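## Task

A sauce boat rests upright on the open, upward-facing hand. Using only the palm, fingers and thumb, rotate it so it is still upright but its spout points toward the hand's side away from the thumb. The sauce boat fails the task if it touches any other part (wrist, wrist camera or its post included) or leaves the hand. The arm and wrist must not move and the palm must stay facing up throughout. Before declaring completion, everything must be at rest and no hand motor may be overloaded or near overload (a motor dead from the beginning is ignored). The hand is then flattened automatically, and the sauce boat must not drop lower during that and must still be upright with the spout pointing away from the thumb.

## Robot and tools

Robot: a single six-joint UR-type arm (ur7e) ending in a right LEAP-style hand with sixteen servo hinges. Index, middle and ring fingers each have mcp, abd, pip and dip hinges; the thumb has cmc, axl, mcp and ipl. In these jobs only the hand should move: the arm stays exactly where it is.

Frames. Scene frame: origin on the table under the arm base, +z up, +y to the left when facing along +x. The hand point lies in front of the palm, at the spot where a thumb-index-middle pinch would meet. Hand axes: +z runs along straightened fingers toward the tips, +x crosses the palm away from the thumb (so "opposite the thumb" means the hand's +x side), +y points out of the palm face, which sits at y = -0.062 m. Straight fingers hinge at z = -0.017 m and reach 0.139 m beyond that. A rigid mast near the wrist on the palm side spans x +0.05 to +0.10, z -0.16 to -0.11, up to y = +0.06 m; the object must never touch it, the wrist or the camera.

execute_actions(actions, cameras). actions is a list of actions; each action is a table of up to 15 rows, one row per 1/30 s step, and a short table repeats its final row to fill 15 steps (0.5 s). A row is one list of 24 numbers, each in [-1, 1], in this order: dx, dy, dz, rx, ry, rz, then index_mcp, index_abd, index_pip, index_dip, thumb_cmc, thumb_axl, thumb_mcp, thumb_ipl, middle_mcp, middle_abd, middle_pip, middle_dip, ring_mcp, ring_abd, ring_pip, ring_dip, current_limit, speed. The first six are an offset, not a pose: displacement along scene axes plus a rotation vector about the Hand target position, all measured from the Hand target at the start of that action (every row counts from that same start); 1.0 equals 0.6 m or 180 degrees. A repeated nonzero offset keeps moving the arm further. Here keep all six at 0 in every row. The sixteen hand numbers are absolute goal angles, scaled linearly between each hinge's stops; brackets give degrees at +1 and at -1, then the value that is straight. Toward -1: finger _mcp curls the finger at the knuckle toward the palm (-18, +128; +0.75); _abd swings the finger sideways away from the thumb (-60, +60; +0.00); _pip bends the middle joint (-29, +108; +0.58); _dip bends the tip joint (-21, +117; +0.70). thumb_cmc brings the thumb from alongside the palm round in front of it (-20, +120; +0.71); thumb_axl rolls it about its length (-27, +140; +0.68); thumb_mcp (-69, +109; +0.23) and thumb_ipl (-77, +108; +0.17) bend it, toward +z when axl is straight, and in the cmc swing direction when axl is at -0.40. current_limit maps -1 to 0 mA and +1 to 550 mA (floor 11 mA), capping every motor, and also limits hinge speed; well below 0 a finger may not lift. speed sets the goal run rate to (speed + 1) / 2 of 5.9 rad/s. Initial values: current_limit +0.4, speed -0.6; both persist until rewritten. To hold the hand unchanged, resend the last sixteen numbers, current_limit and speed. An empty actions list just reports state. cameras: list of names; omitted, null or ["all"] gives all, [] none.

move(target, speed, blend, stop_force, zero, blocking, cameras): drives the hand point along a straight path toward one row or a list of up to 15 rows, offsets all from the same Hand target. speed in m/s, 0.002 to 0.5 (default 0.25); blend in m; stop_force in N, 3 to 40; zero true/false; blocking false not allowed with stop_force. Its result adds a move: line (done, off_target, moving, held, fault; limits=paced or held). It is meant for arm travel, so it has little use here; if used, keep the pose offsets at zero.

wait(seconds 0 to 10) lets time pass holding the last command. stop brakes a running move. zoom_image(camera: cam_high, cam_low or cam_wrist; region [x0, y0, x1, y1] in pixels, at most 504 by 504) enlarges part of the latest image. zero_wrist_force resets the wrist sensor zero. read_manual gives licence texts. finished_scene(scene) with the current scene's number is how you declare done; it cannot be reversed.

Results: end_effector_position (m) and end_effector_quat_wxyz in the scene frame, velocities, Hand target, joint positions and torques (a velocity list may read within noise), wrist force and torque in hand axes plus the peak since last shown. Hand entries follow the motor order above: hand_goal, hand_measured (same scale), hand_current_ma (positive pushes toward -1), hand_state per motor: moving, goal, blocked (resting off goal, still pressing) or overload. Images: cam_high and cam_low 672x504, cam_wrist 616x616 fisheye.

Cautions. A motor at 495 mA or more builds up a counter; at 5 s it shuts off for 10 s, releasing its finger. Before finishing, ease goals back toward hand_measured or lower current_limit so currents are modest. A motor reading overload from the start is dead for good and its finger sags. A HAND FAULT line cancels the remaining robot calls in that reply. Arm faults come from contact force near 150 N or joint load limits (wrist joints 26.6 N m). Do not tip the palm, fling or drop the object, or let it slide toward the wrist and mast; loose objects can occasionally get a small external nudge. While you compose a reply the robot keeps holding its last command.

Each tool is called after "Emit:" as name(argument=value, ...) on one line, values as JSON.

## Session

Emit:
execute_actions(actions=[])

Scene clock: 0.00 s.
end_effector_position=(+0.6156, +0.0578, +0.4662) hand_goal=(+0.754, +0.000, +0.576, +0.696, -0.104, +0.540, +0.162, +0.106, +0.754, +0.000, +0.576, +0.696, +0.754, +0.000, +0.576, +0.696) hand_measured=(+0.764, +0.000, +0.576, +0.696, -0.090, +0.544, +0.164, +0.108, +0.766, +0.000, +0.578, +0.696, +0.766, +0.000, +0.576, +0.696) hand_current_ma=(+51, +0, +4, +0, +73, +19, +11, +11, +60, +0, +6, +0, +57, +0, +4, +0) hand_state=(goal, goal, goal, goal, goal, goal, goal, goal, goal, goal, goal, goal, goal, goal, goal, goal) hand_current_limit=0.40 hand_speed=-0.60 end_effector_quat_wxyz=(+0.495, +0.465, +0.528, +0.510)
Joint positions: [-0.183 -1.165 2.198 -4.184 -1.305 -0.061]
Joint velocities: within noise
Joint torques (N m): no reading
Wrist force (N): no reading
Wrist torque (N m): no reading
Wrist force, peak (N): no reading
Hand target: +0.6156, +0.0578, +0.4662; +0.495, +0.465, +0.528, +0.510

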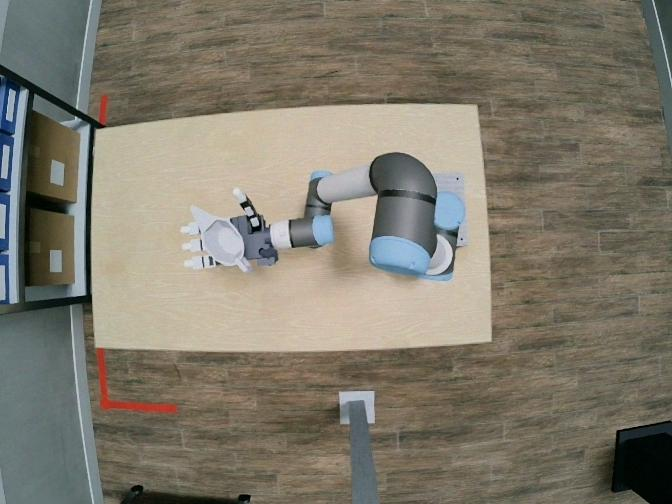

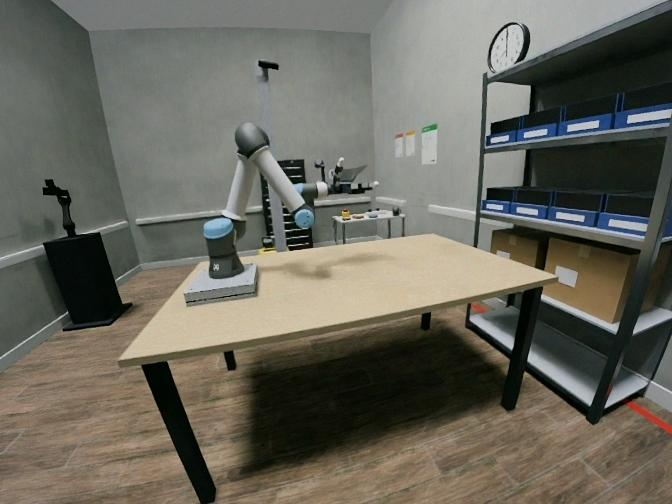

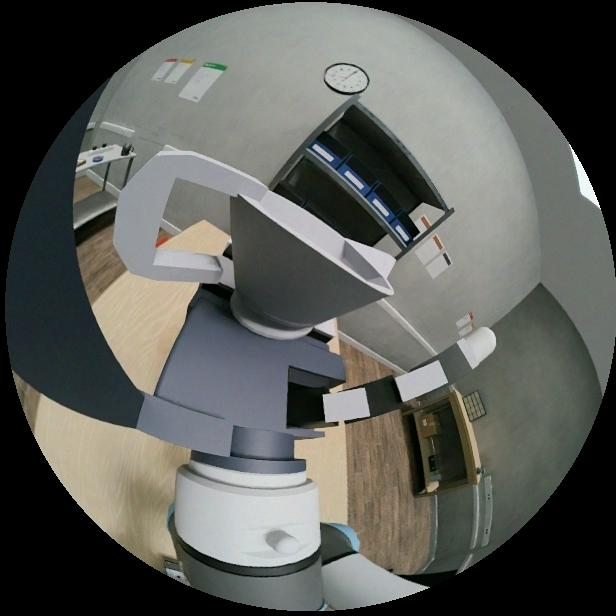

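Emit:
zoom_image(camera="cam_high", region=[160, 170, 300, 310])

Emit:
zoom_image(camera="cam_low", region=[310, 145, 400, 209])

Emit:
zoom_image(camera="cam_wrist", region=[100, 130, 520, 450])

Scaled by 3.600 from the camera's 672x504 image, which has a finer 960x720 frame.

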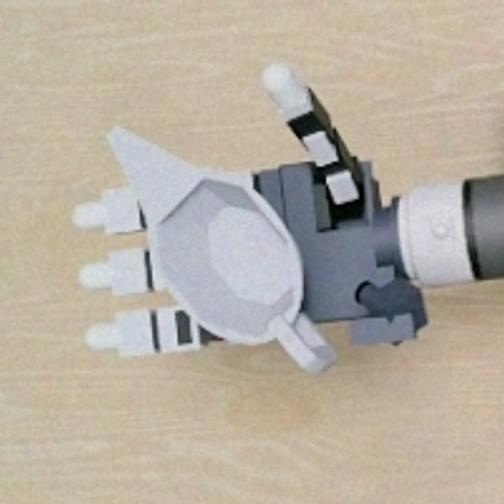

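Scaled by 5.600 from the camera's 672x504 image, which has a finer 960x720 frame.

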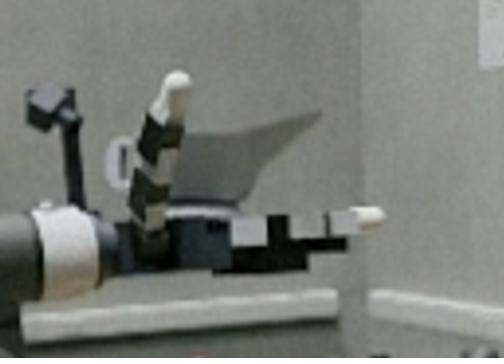

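Scaled by 1.200 from the camera's 616x616 image, which has a finer 880x880 frame.

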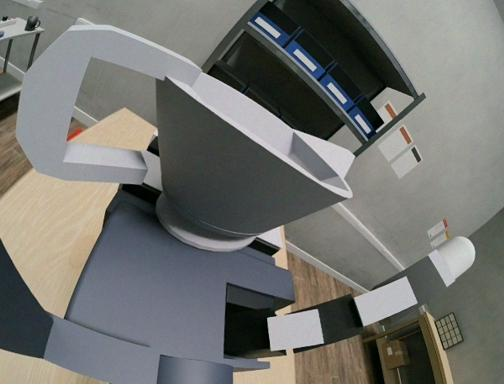

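Emit:
execute_actions(actions=[[[0,0,0,0,0,0,0.754,0,0.576,0.696,-0.65,0.68,0.20,0.16,0.754,0,0.576,0.696,0.754,0,0.576,0.696,0.4,-0.8]],[[0,0,0,0,0,0,0.754,0,0.576,0.696,-0.65,0.68,-0.25,0.16,0.754,0,0.576,0.696,0.754,0,0.576,0.696,0.4,-0.9]]])

Emit:
zoom_image(camera="cam_high", region=[160, 170, 300, 310])

Emit:
zoom_image(camera="cam_low", region=[310, 145, 400, 209])

Emit:
zoom_image(camera="cam_wrist", region=[100, 130, 520, 450])

Scene clock: 83.07 s.
end_effector_position=(+0.6156, +0.0578, +0.4662) hand_goal=(+0.754, +0.000, +0.576, +0.696, -0.650, +0.680, -0.250, +0.160, +0.754, +0.000, +0.576, +0.696, +0.754, +0.000, +0.576, +0.696) hand_measured=(+0.764, +0.000, +0.576, +0.696, -0.646, +0.680, -0.246, +0.162, +0.776, +0.000, +0.578, +0.696, +0.768, +0.000, +0.576, +0.696) hand_current_ma=(+51, +0, +4, +0, +16, +4, +24, +13, +108, +0, +6, +0, +72, +0, +4, +0) hand_state=(goal, goal, goal, goal, goal, goal, goal, goal, blocked, goal, goal, goal, goal, goal, goal, goal) hand_current_limit=0.40 hand_speed=-0.90 end_effector_quat_wxyz=(+0.495, +0.465, +0.528, +0.510)
Joint positions: [-0.183 -1.165 2.198 -4.184 -1.305 -0.061]
Joint velocities: within noise
Joint torques (N m): [13.29 -28.63 -8.98 -4.35 -2.44 -2.27]
Wrist force (N): [-0.1 -0.1 -0.2]
Wrist torque (N m): [0.05 0.01 -0.06]
Wrist force, peak (N): [-0.1 0.1 -0.5]
Hand target: +0.6156, +0.0578, +0.4662; +0.495, +0.465, +0.528, +0.510
Off the commanded pose: 0.000 m, 0 deg.
Step readings (end_effector_position):
0: (+0.6156, +0.0578, +0.4662)
1: (+0.6156, +0.0578, +0.4662)
2: (+0.6156, +0.0578, +0.4662)
4: (+0.6156, +0.0578, +0.4662)
8: (+0.6156, +0.0578, +0.4662)
15: (+0.6156, +0.0578, +0.4662)
16: (+0.6156, +0.0578, +0.4662)
17: (+0.6156, +0.0578, +0.4662)
19: (+0.6156, +0.0578, +0.4662)
23: (+0.6156, +0.0578, +0.4662)
30: (+0.6156, +0.0578, +0.4662)

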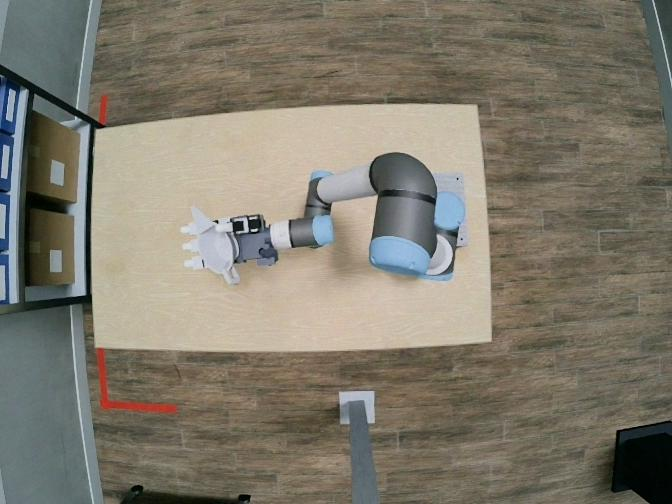

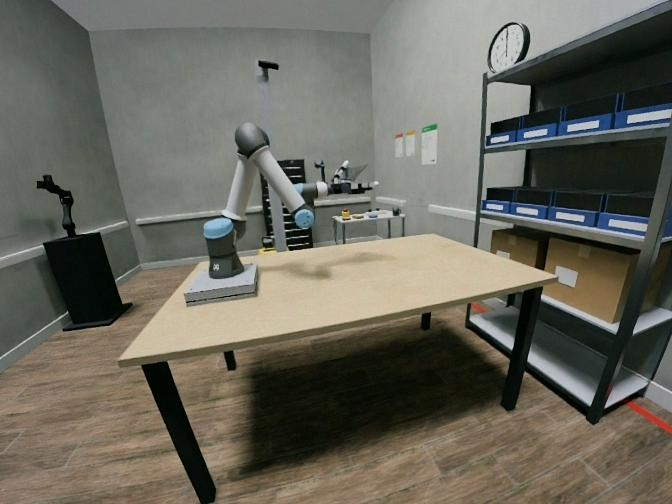

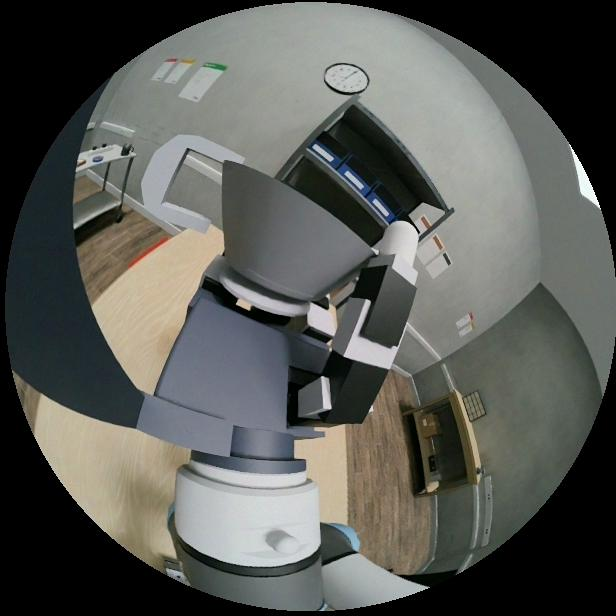

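Scaled by 3.600 from the camera's 672x504 image, which has a finer 960x720 frame.

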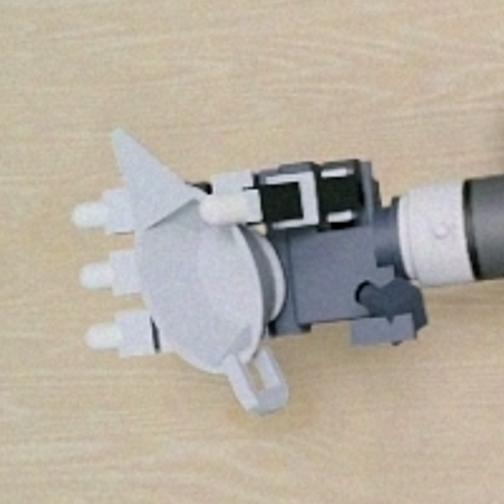

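Scaled by 5.600 from the camera's 672x504 image, which has a finer 960x720 frame.

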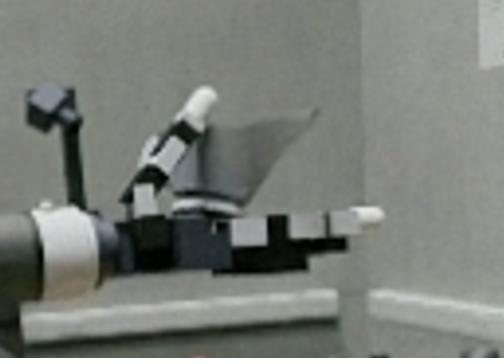

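Scaled by 1.200 from the camera's 616x616 image, which has a finer 880x880 frame.

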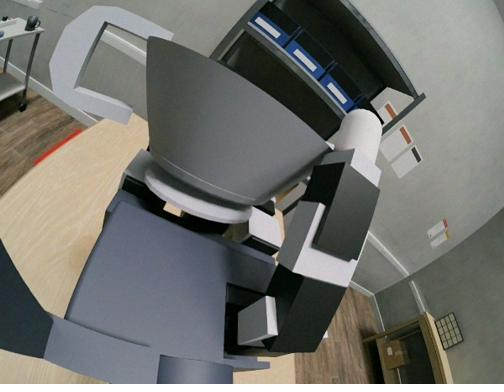

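Emit:
execute_actions(actions=[[[0,0,0,0,0,0,0.754,0,0.576,0.696,-0.65,0.68,-0.40,0.16,0.754,0,0.576,0.696,0.754,0,0.576,0.696,0.4,-0.93]]], cameras=["cam_high","cam_low","cam_wrist"])

Emit:
zoom_image(camera="cam_high", region=[160, 170, 300, 310])

Emit:
zoom_image(camera="cam_low", region=[310, 145, 400, 209])

Emit:
zoom_image(camera="cam_wrist", region=[100, 130, 520, 450])

Scene clock: 98.23 s.
end_effector_position=(+0.6156, +0.0578, +0.4662) hand_goal=(+0.754, +0.000, +0.576, +0.696, -0.650, +0.680, -0.400, +0.160, +0.754, +0.000, +0.576, +0.696, +0.754, +0.000, +0.576, +0.696) hand_measured=(+0.764, +0.000, +0.576, +0.696, -0.648, +0.682, -0.402, +0.160, +0.776, +0.000, +0.578, +0.696, +0.768, +0.000, +0.576, +0.696) hand_current_ma=(+51, +0, +4, +0, +9, +10, -16, +4, +108, +0, +6, +0, +72, +0, +4, +0) hand_state=(goal, goal, goal, goal, goal, goal, goal, goal, blocked, goal, goal, goal, goal, goal, goal, goal) hand_current_limit=0.40 hand_speed=-0.93 end_effector_quat_wxyz=(+0.495, +0.465, +0.528, +0.510)
Joint positions: [-0.183 -1.165 2.198 -4.184 -1.305 -0.061]
Joint velocities: within noise
Joint torques (N m): [14.06 -26.02 -8.17 -4.22 -2.35 -2.35]
Wrist force (N): [0.1 0.0 -0.3]
Wrist torque (N m): [0.10 -0.01 -0.05]
Wrist force, peak (N): [-0.1 0.0 -0.5]
Hand target: +0.6156, +0.0578, +0.4662; +0.495, +0.465, +0.528, +0.510
Off the commanded pose: 0.000 m, 0 deg.
Step readings (end_effector_position):
0: (+0.6156, +0.0578, +0.4662)
1: (+0.6156, +0.0578, +0.4662)
2: (+0.6156, +0.0578, +0.4662)
4: (+0.6156, +0.0578, +0.4662)
8: (+0.6156, +0.0578, +0.4662)
15: (+0.6156, +0.0578, +0.4662)

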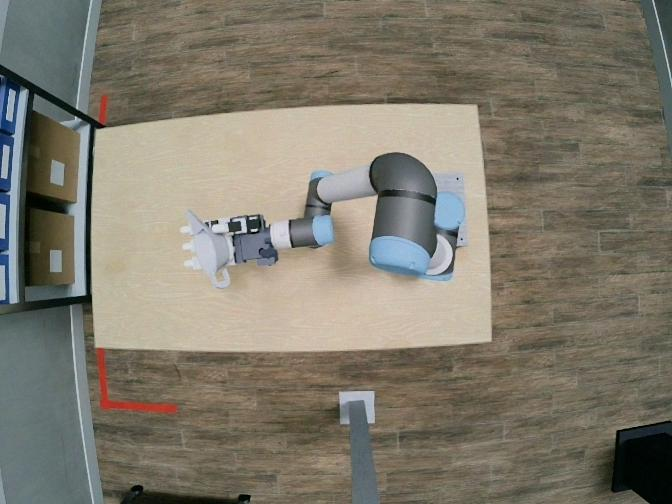

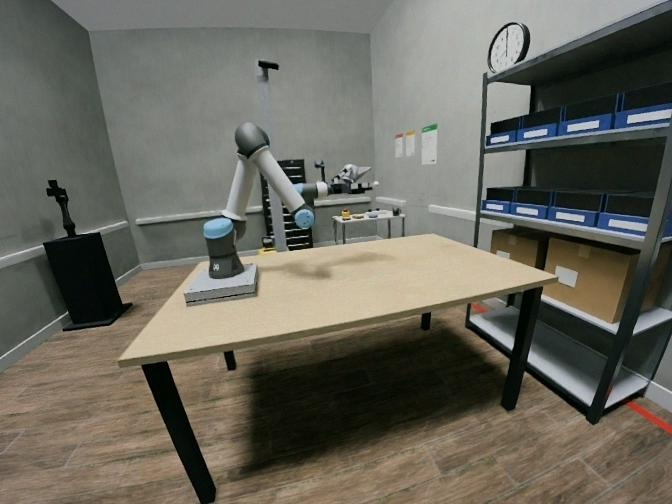

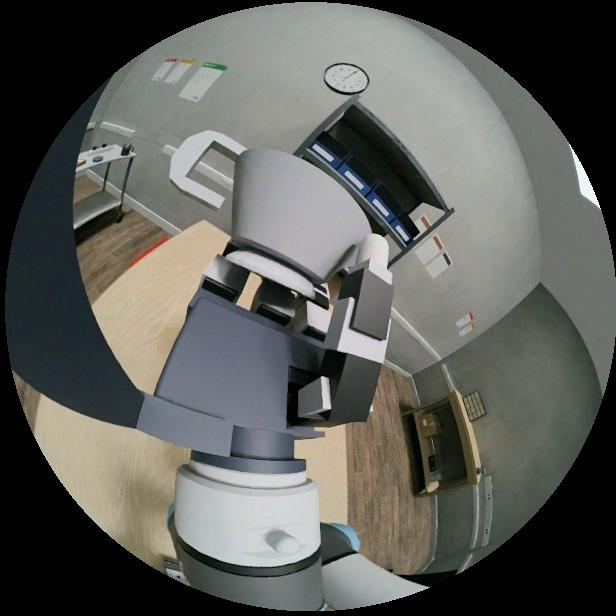

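Scaled by 3.600 from the camera's 672x504 image, which has a finer 960x720 frame.

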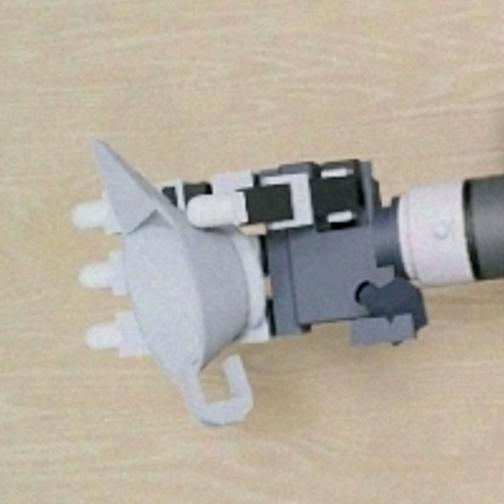

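Scaled by 5.600 from the camera's 672x504 image, which has a finer 960x720 frame.

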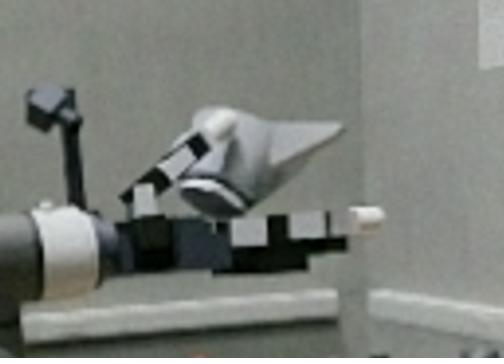

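Scaled by 1.200 from the camera's 616x616 image, which has a finer 880x880 frame.

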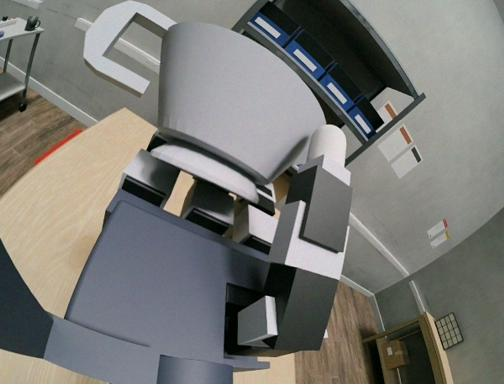

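Emit:
execute_actions(actions=[[[0,0,0,0,0,0,0.754,0,0.576,0.696,-0.65,0.68,-0.30,0.16,0.754,0,0.576,0.696,0.754,0,0.576,0.696,0.4,-0.95]]], cameras=["cam_high","cam_low","cam_wrist"])

Emit:
zoom_image(camera="cam_low", region=[310, 145, 400, 209])

Emit:
zoom_image(camera="cam_high", region=[160, 170, 300, 310])

Scene clock: 102.53 s.
end_effector_position=(+0.6156, +0.0578, +0.4662) hand_goal=(+0.754, +0.000, +0.576, +0.696, -0.650, +0.680, -0.300, +0.160, +0.754, +0.000, +0.576, +0.696, +0.754, +0.000, +0.576, +0.696) hand_measured=(+0.764, +0.000, +0.576, +0.696, -0.648, +0.682, -0.310, +0.160, +0.778, +0.000, +0.580, +0.696, +0.776, +0.000, +0.580, +0.696) hand_current_ma=(+52, +0, +4, +0, +8, +9, -66, +4, +124, +1, +17, +0, +110, +0, +18, +0) hand_state=(goal, goal, goal, goal, goal, goal, goal, goal, blocked, goal, goal, goal, blocked, goal, goal, goal) hand_current_limit=0.40 hand_speed=-0.95 end_effector_quat_wxyz=(+0.495, +0.465, +0.528, +0.510)
Joint positions: [-0.183 -1.165 2.198 -4.184 -1.305 -0.061]
Joint velocities: within noise
Joint torques (N m): [12.24 -27.3 -8.45 -4.16 -2.02 -2.27]
Wrist force (N): [0.1 0.2 -0.4]
Wrist torque (N m): [0.15 -0.01 -0.05]
Wrist force, peak (N): [-0.2 -0.6 0.4]
Hand target: +0.6156, +0.0578, +0.4662; +0.495, +0.465, +0.528, +0.510
Off the commanded pose: 0.000 m, 0 deg.
Step readings (end_effector_position):
0: (+0.6156, +0.0578, +0.4662)
1: (+0.6156, +0.0578, +0.4662)
2: (+0.6156, +0.0578, +0.4662)
4: (+0.6156, +0.0578, +0.4662)
8: (+0.6156, +0.0578, +0.4662)
15: (+0.6156, +0.0578, +0.4662)

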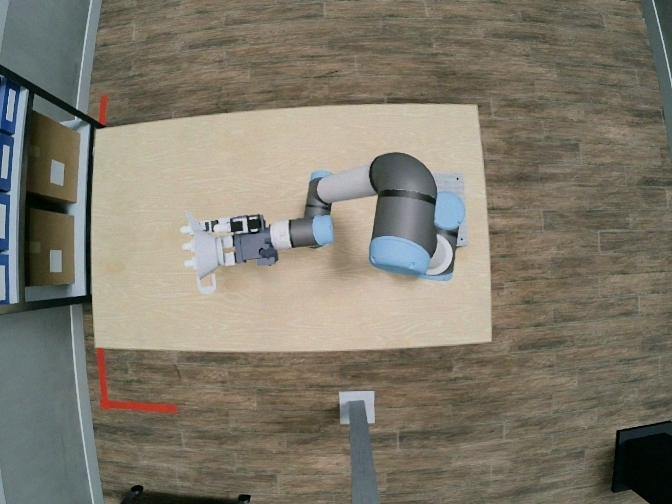

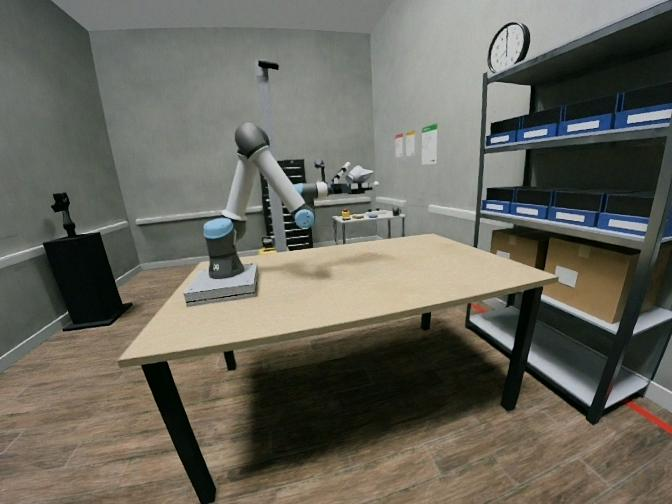

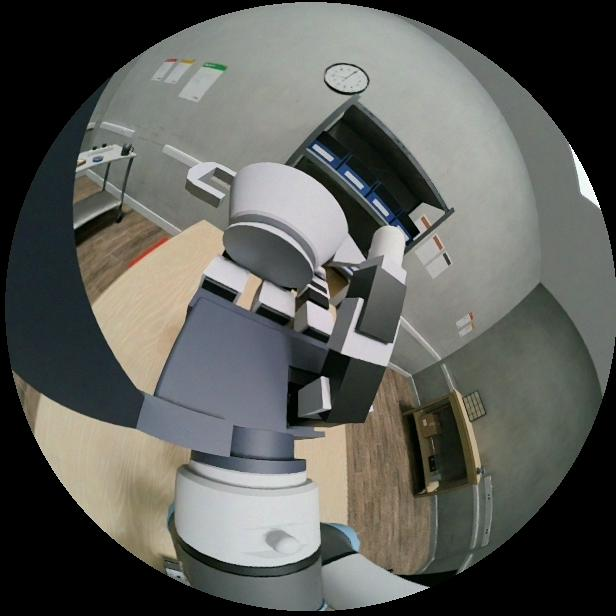

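Scaled by 5.600 from the camera's 672x504 image, which has a finer 960x720 frame.

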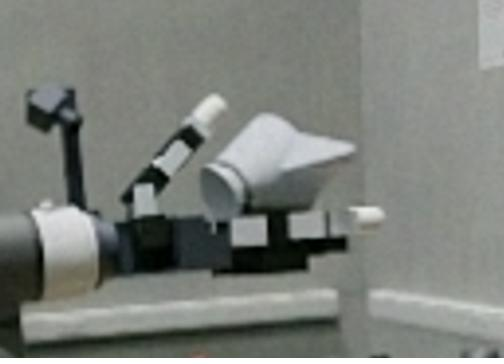

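Scaled by 3.600 from the camera's 672x504 image, which has a finer 960x720 frame.

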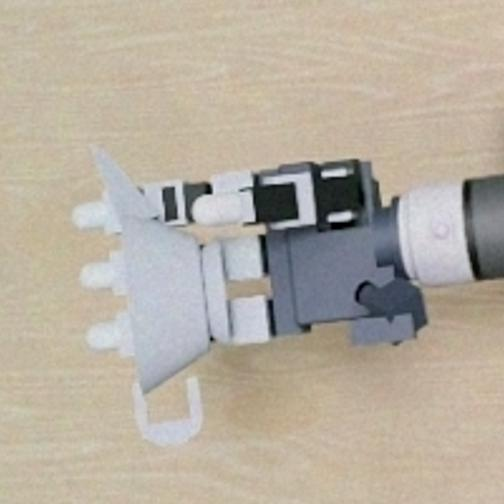

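Emit:
execute_actions(actions=[[[0,0,0,0,0,0,0.754,0,0.576,0.696,-0.65,0.68,0.20,0.16,0.754,0,0.576,0.696,0.754,0,0.576,0.696,0.4,-0.9]],[[0,0,0,0,0,0,0.754,0,0.576,0.696,-0.10,0.68,0.20,0.16,0.754,0,0.576,0.696,0.754,0,0.576,0.696,0.4,-0.9]],[[0,0,0,0,0,0,0.754,0,0.576,0.696,0.20,0.68,0.20,0.16,0.754,0,0.576,0.696,0.754,0,0.576,0.696,0.4,-0.9]]])

Emit:
zoom_image(camera="cam_low", region=[310, 145, 400, 209])

Emit:
zoom_image(camera="cam_wrist", region=[150, 130, 450, 350])

Emit:
zoom_image(camera="cam_high", region=[160, 170, 300, 310])

Scene clock: 126.57 s.
end_effector_position=(+0.6156, +0.0578, +0.4662) hand_goal=(+0.754, +0.000, +0.576, +0.696, +0.200, +0.680, +0.200, +0.160, +0.754, +0.000, +0.576, +0.696, +0.754, +0.000, +0.576, +0.696) hand_measured=(+0.764, +0.000, +0.576, +0.696, +0.208, +0.682, +0.198, +0.160, +0.778, +0.000, +0.580, +0.696, +0.776, +0.000, +0.580, +0.696) hand_current_ma=(+52, +0, +4, +0, +35, +9, -15, +4, +124, +1, +17, +0, +110, +0, +18, +0) hand_state=(goal, goal, goal, goal, goal, goal, goal, goal, blocked, goal, goal, goal, blocked, goal, goal, goal) hand_current_limit=0.40 hand_speed=-0.90 end_effector_quat_wxyz=(+0.495, +0.465, +0.528, +0.510)
Joint positions: [-0.183 -1.165 2.198 -4.184 -1.305 -0.061]
Joint velocities: within noise
Joint torques (N m): [13.01 -31.34 -8.02 -4.42 -2.33 -2.3]
Wrist force (N): [-0.2 -0.1 -0.3]
Wrist torque (N m): [0.08 0.04 -0.03]
Wrist force, peak (N): [0.2 0.0 -0.5]
Hand target: +0.6156, +0.0578, +0.4662; +0.495, +0.465, +0.528, +0.510
Off the commanded pose: 0.000 m, 0 deg.
Step readings (end_effector_position):
0: (+0.6156, +0.0578, +0.4662)
1: (+0.6156, +0.0578, +0.4662)
2: (+0.6156, +0.0578, +0.4662)
4: (+0.6156, +0.0578, +0.4662)
8: (+0.6156, +0.0578, +0.4662)
15: (+0.6156, +0.0578, +0.4662)
16: (+0.6156, +0.0578, +0.4662)
17: (+0.6156, +0.0578, +0.4662)
19: (+0.6156, +0.0578, +0.4662)
23: (+0.6156, +0.0578, +0.4662)
30: (+0.6156, +0.0578, +0.4662)
31: (+0.6156, +0.0578, +0.4662)
32: (+0.6156, +0.0578, +0.4662)
34: (+0.6156, +0.0578, +0.4662)
38: (+0.6156, +0.0578, +0.4662)
45: (+0.6156, +0.0578, +0.4662)

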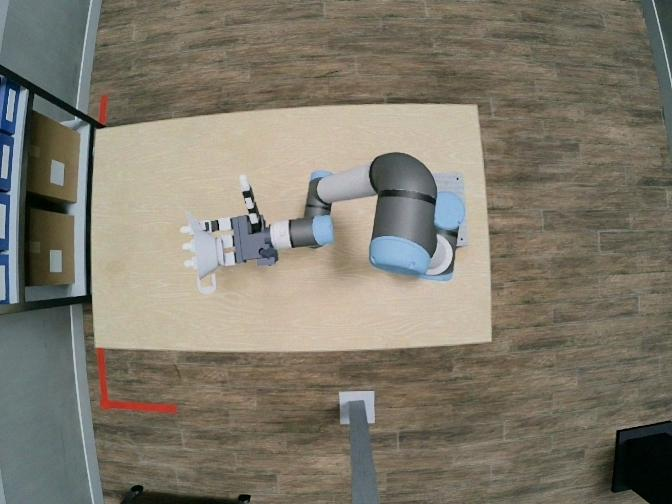

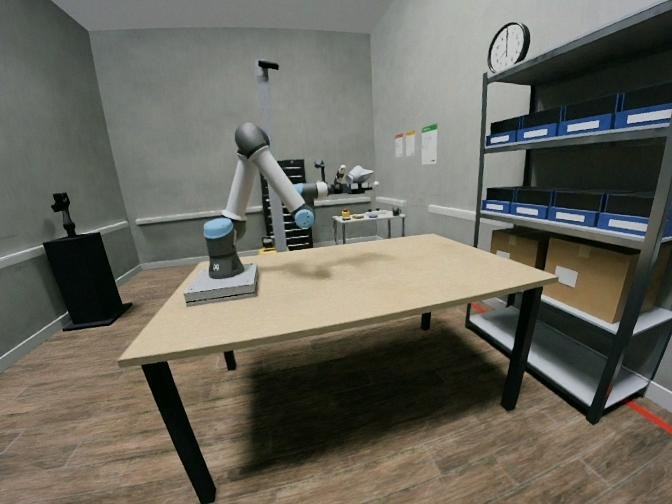

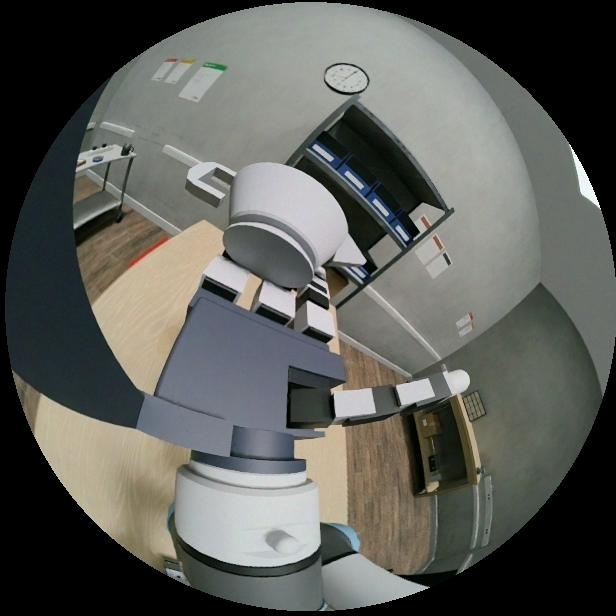

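Scaled by 5.600 from the camera's 672x504 image, which has a finer 960x720 frame.

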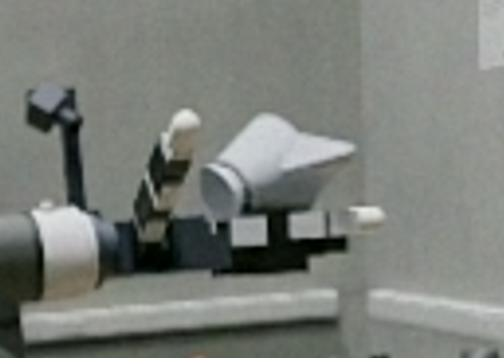

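Scaled by 1.680 from the camera's 616x616 image, which has a finer 880x880 frame.

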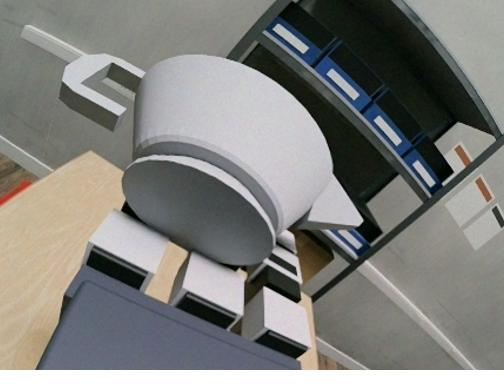

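Scaled by 3.600 from the camera's 672x504 image, which has a finer 960x720 frame.

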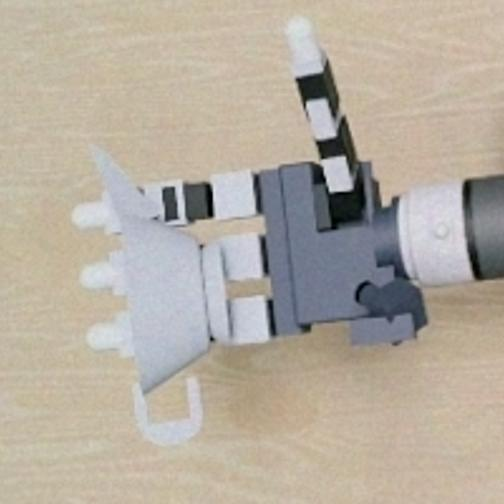

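Emit:
execute_actions(actions=[])

Emit:
zoom_image(camera="cam_high", region=[160, 170, 300, 310])

Emit:
zoom_image(camera="cam_low", region=[310, 125, 420, 215])

Emit:
zoom_image(camera="cam_wrist", region=[100, 100, 516, 516])

Scene clock: 150.10 s.
end_effector_position=(+0.6156, +0.0578, +0.4662) hand_goal=(+0.754, +0.000, +0.576, +0.696, +0.200, +0.680, +0.200, +0.160, +0.754, +0.000, +0.576, +0.696, +0.754, +0.000, +0.576, +0.696) hand_measured=(+0.764, +0.000, +0.576, +0.696, +0.208, +0.682, +0.198, +0.160, +0.778, +0.000, +0.580, +0.696, +0.776, +0.000, +0.580, +0.696) hand_current_ma=(+52, +0, +4, +0, +35, +9, -14, +4, +124, +1, +17, +0, +110, +0, +18, +0) hand_state=(goal, goal, goal, goal, goal, goal, goal, goal, blocked, goal, goal, goal, blocked, goal, goal, goal) hand_current_limit=0.40 hand_speed=-0.90 end_effector_quat_wxyz=(+0.495, +0.465, +0.528, +0.510)
Joint positions: [-0.183 -1.165 2.198 -4.184 -1.305 -0.061]
Joint velocities: within noise
Joint torques (N m): [12.06 -35.09 -10.16 -4.27 -2.04 -2.36]
Wrist force (N): [0.0 0.2 -0.1]
Wrist torque (N m): [0.09 0.00 0.00]
Wrist force, peak (N): [-0.4 0.1 -0.3]
Hand target: +0.6156, +0.0578, +0.4662; +0.495, +0.465, +0.528, +0.510
Off the commanded pose: 0.000 m, 0 deg.

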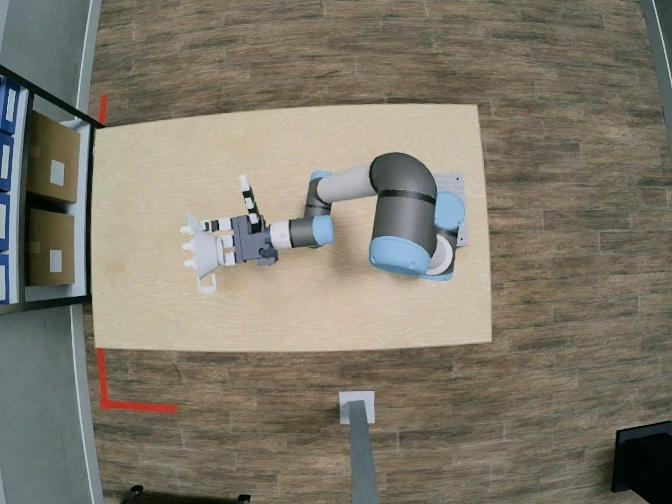

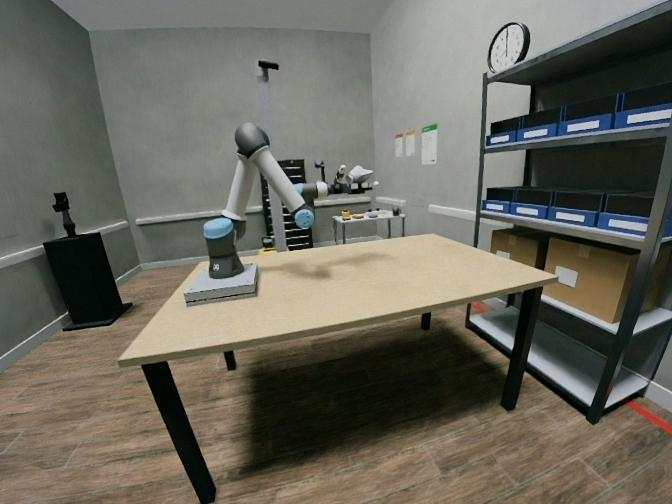

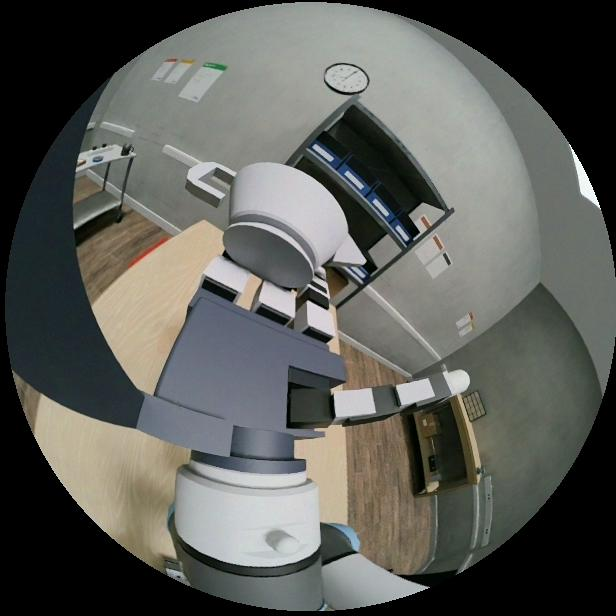

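Scaled by 3.600 from the camera's 672x504 image, which has a finer 960x720 frame.

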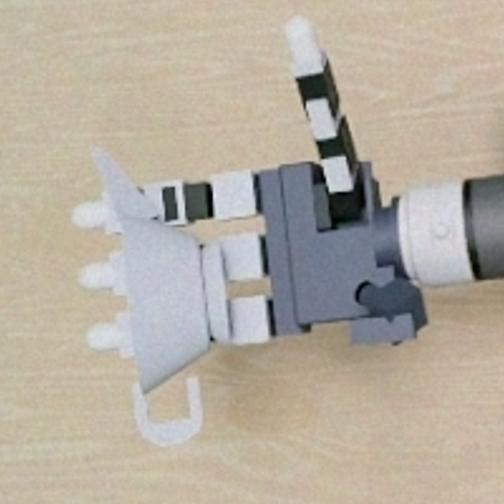

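Scaled by 4.582 from the camera's 672x504 image, which has a finer 960x720 frame.

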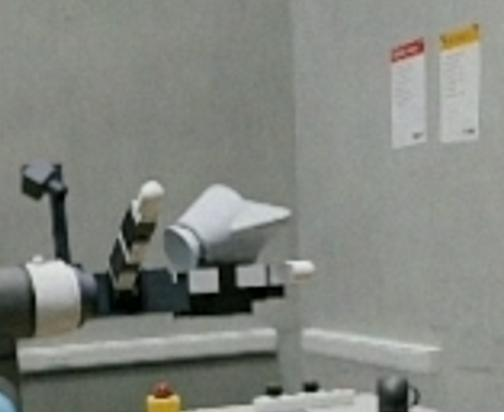

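Scaled by 1.212 from the camera's 616x616 image, which has a finer 880x880 frame.

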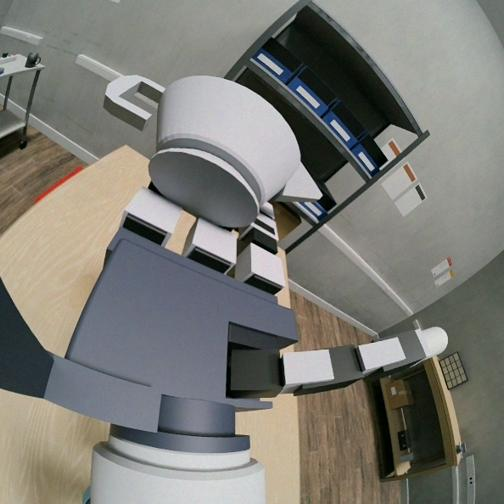

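Emit:
move(target=[0,0,0,0,0,0,0.6,0,0.576,0.696,0.2,0.68,0.2,0.16,0.6,0,0.576,0.696,0.6,0,0.576,0.696,0.7,-0.95], cameras=[])

Emit:
execute_actions(actions=[], cameras=["cam_high","cam_low","cam_wrist"])

Emit:
zoom_image(camera="cam_high", region=[160, 170, 300, 310])

Emit:
zoom_image(camera="cam_low", region=[310, 125, 420, 215])

Scene clock: 165.53 s.
end_effector_position=(+0.6156, +0.0578, +0.4662) hand_goal=(+0.600, +0.000, +0.576, +0.696, +0.200, +0.680, +0.200, +0.160, +0.600, +0.000, +0.576, +0.696, +0.600, +0.000, +0.576, +0.696) hand_measured=(+0.626, +0.000, +0.576, +0.696, +0.208, +0.682, +0.198, +0.160, +0.632, +0.000, +0.580, +0.696, +0.640, +0.000, +0.580, +0.696) hand_current_ma=(+137, +0, +4, +0, +35, +9, -14, +4, +162, +1, +17, +0, +208, +0, +18, +0) hand_state=(blocked, goal, goal, goal, goal, goal, goal, goal, blocked, goal, goal, goal, blocked, goal, goal, goal) hand_current_limit=0.70 hand_speed=-0.95 end_effector_quat_wxyz=(+0.495, +0.465, +0.528, +0.510)
Joint positions: [-0.183 -1.165 2.198 -4.184 -1.305 -0.061]
Joint velocities: within noise
Joint torques (N m): [12.28 -39.55 -8.76 -4.45 -1.8 -2.59]
Wrist force (N): [-0.1 0.1 -0.2]
Wrist torque (N m): [0.08 0.02 -0.02]
Wrist force, peak (N): [0.0 0.1 -0.5]
Hand target: +0.6156, +0.0578, +0.4662; +0.495, +0.465, +0.528, +0.510
Off the commanded pose: 0.000 m, 0 deg.
move: done
No camera images: "cameras" was empty.

Scene clock: 165.53 s.
end_effector_position=(+0.6156, +0.0578, +0.4662) hand_goal=(+0.600, +0.000, +0.576, +0.696, +0.200, +0.680, +0.200, +0.160, +0.600, +0.000, +0.576, +0.696, +0.600, +0.000, +0.576, +0.696) hand_measured=(+0.626, +0.000, +0.576, +0.696, +0.208, +0.682, +0.198, +0.160, +0.632, +0.000, +0.580, +0.696, +0.640, +0.000, +0.580, +0.696) hand_current_ma=(+137, +0, +4, +0, +35, +9, -14, +4, +162, +1, +17, +0, +208, +0, +18, +0) hand_state=(blocked, goal, goal, goal, goal, goal, goal, goal, blocked, goal, goal, goal, blocked, goal, goal, goal) hand_current_limit=0.70 hand_speed=-0.95 end_effector_quat_wxyz=(+0.495, +0.465, +0.528, +0.510)
Joint positions: [-0.183 -1.165 2.198 -4.184 -1.305 -0.061]
Joint velocities: within noise
Joint torques (N m): [12.28 -39.55 -8.76 -4.45 -1.8 -2.59]
Wrist force (N): [-0.1 0.1 -0.2]
Wrist torque (N m): [0.08 0.02 -0.02]
Wrist force, peak (N): [-0.1 0.1 -0.2]
Hand target: +0.6156, +0.0578, +0.4662; +0.495, +0.465, +0.528, +0.510
Off the commanded pose: 0.000 m, 0 deg.

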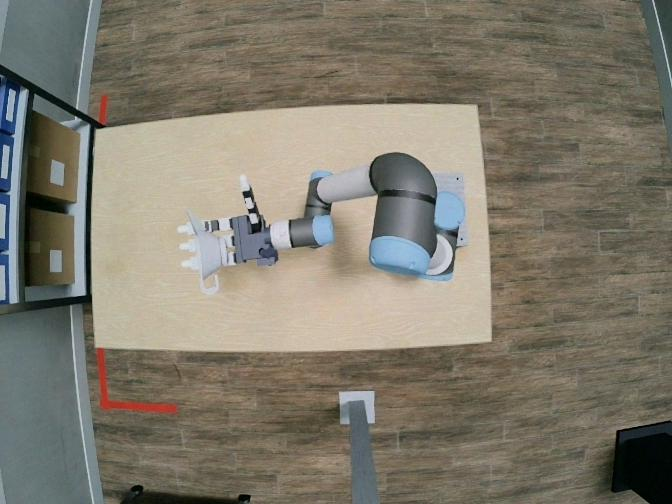

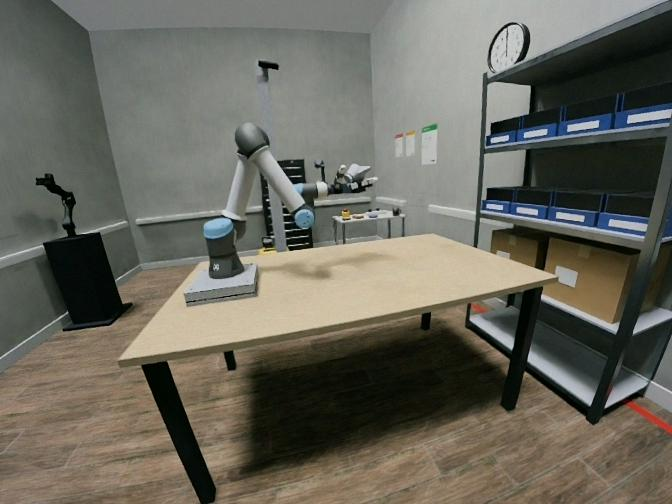

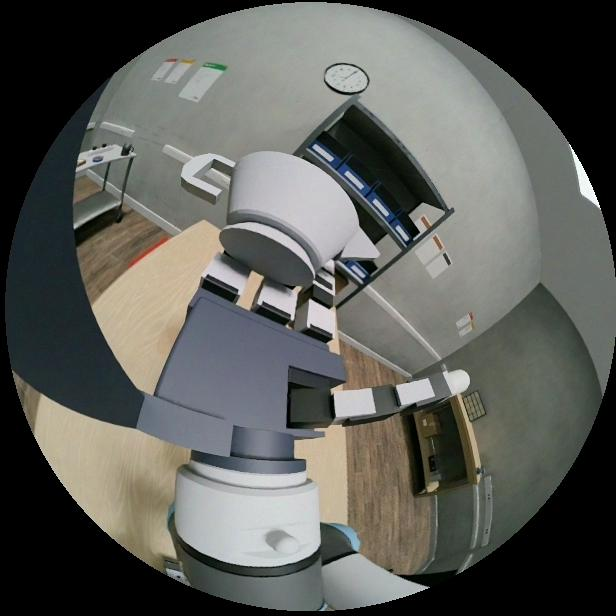

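Scaled by 3.600 from the camera's 672x504 image, which has a finer 960x720 frame.

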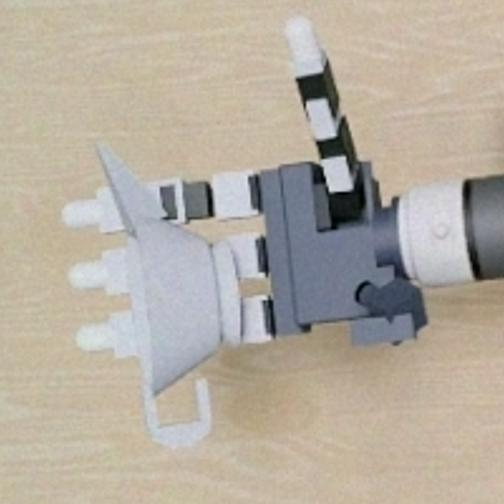

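Scaled by 4.582 from the camera's 672x504 image, which has a finer 960x720 frame.

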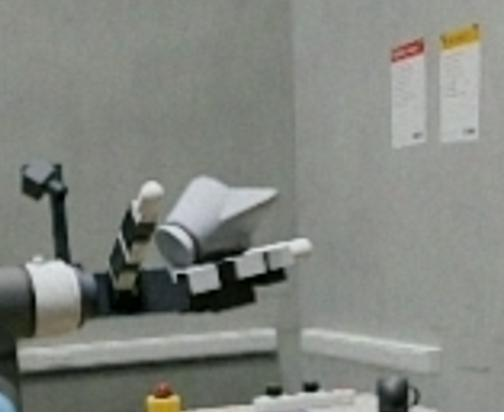

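Emit:
move(target=[0,0,0,0,0,0,0.47,0,0.576,0.696,0.2,0.68,0.2,0.16,0.465,0,0.576,0.696,0.458,0,0.576,0.696,0.7,-0.95], cameras=["cam_high","cam_low"])

Emit:
zoom_image(camera="cam_high", region=[160, 170, 300, 310])

Emit:
zoom_image(camera="cam_low", region=[310, 125, 420, 215])

Scene clock: 171.17 s.
end_effector_position=(+0.6156, +0.0578, +0.4662) hand_goal=(+0.470, +0.000, +0.576, +0.696, +0.200, +0.680, +0.200, +0.160, +0.466, +0.000, +0.576, +0.696, +0.458, +0.000, +0.576, +0.696) hand_measured=(+0.496, +0.000, +0.576, +0.696, +0.208, +0.682, +0.198, +0.160, +0.494, +0.000, +0.580, +0.696, +0.498, +0.000, +0.580, +0.696) hand_current_ma=(+134, +0, +4, +0, +35, +9, -14, +4, +142, +1, +17, +0, +202, +0, +18, +0) hand_state=(blocked, goal, goal, goal, goal, goal, goal, goal, blocked, goal, goal, goal, blocked, goal, goal, goal) hand_current_limit=0.70 hand_speed=-0.95 end_effector_quat_wxyz=(+0.495, +0.465, +0.528, +0.510)
Joint positions: [-0.183 -1.165 2.198 -4.184 -1.305 -0.061]
Joint velocities: within noise
Joint torques (N m): [12.97 -41.28 -9.55 -3.94 -2.04 -2.56]
Wrist force (N): [-0.1 0.1 -0.1]
Wrist torque (N m): [0.06 0.01 -0.01]
Wrist force, peak (N): [0.1 -0.1 -0.5]
Hand target: +0.6156, +0.0578, +0.4662; +0.495, +0.465, +0.528, +0.510
Off the commanded pose: 0.000 m, 0 deg.
move: done
Images, in order (width x height): cam_high 672x504, cam_low 672x504.

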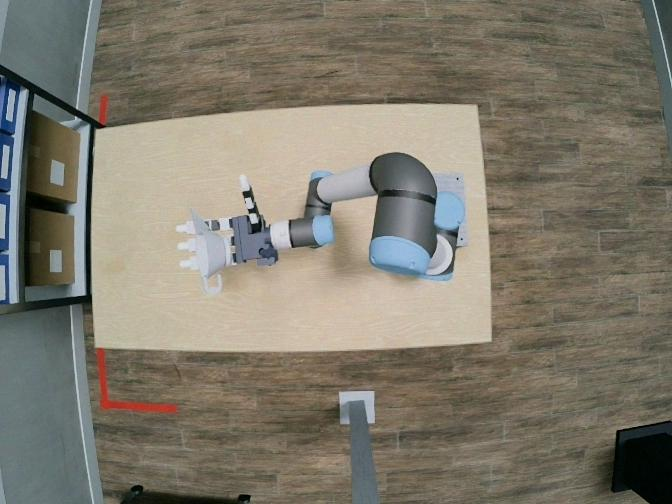

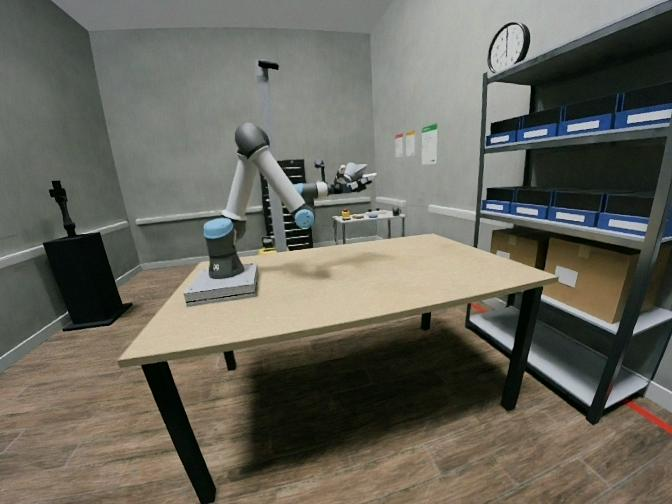

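Scaled by 3.600 from the camera's 672x504 image, which has a finer 960x720 frame.

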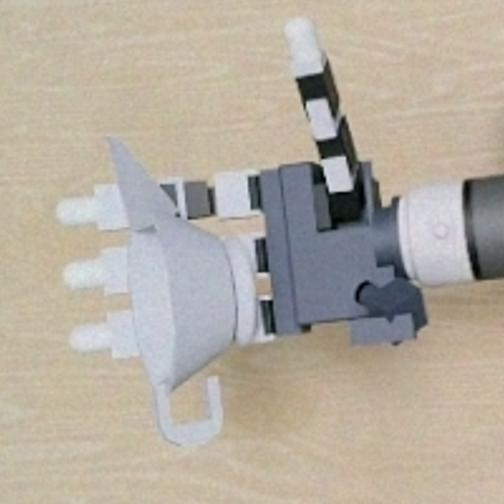

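Scaled by 4.582 from the camera's 672x504 image, which has a finer 960x720 frame.

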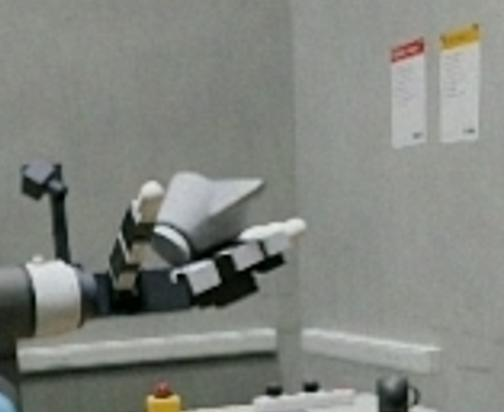

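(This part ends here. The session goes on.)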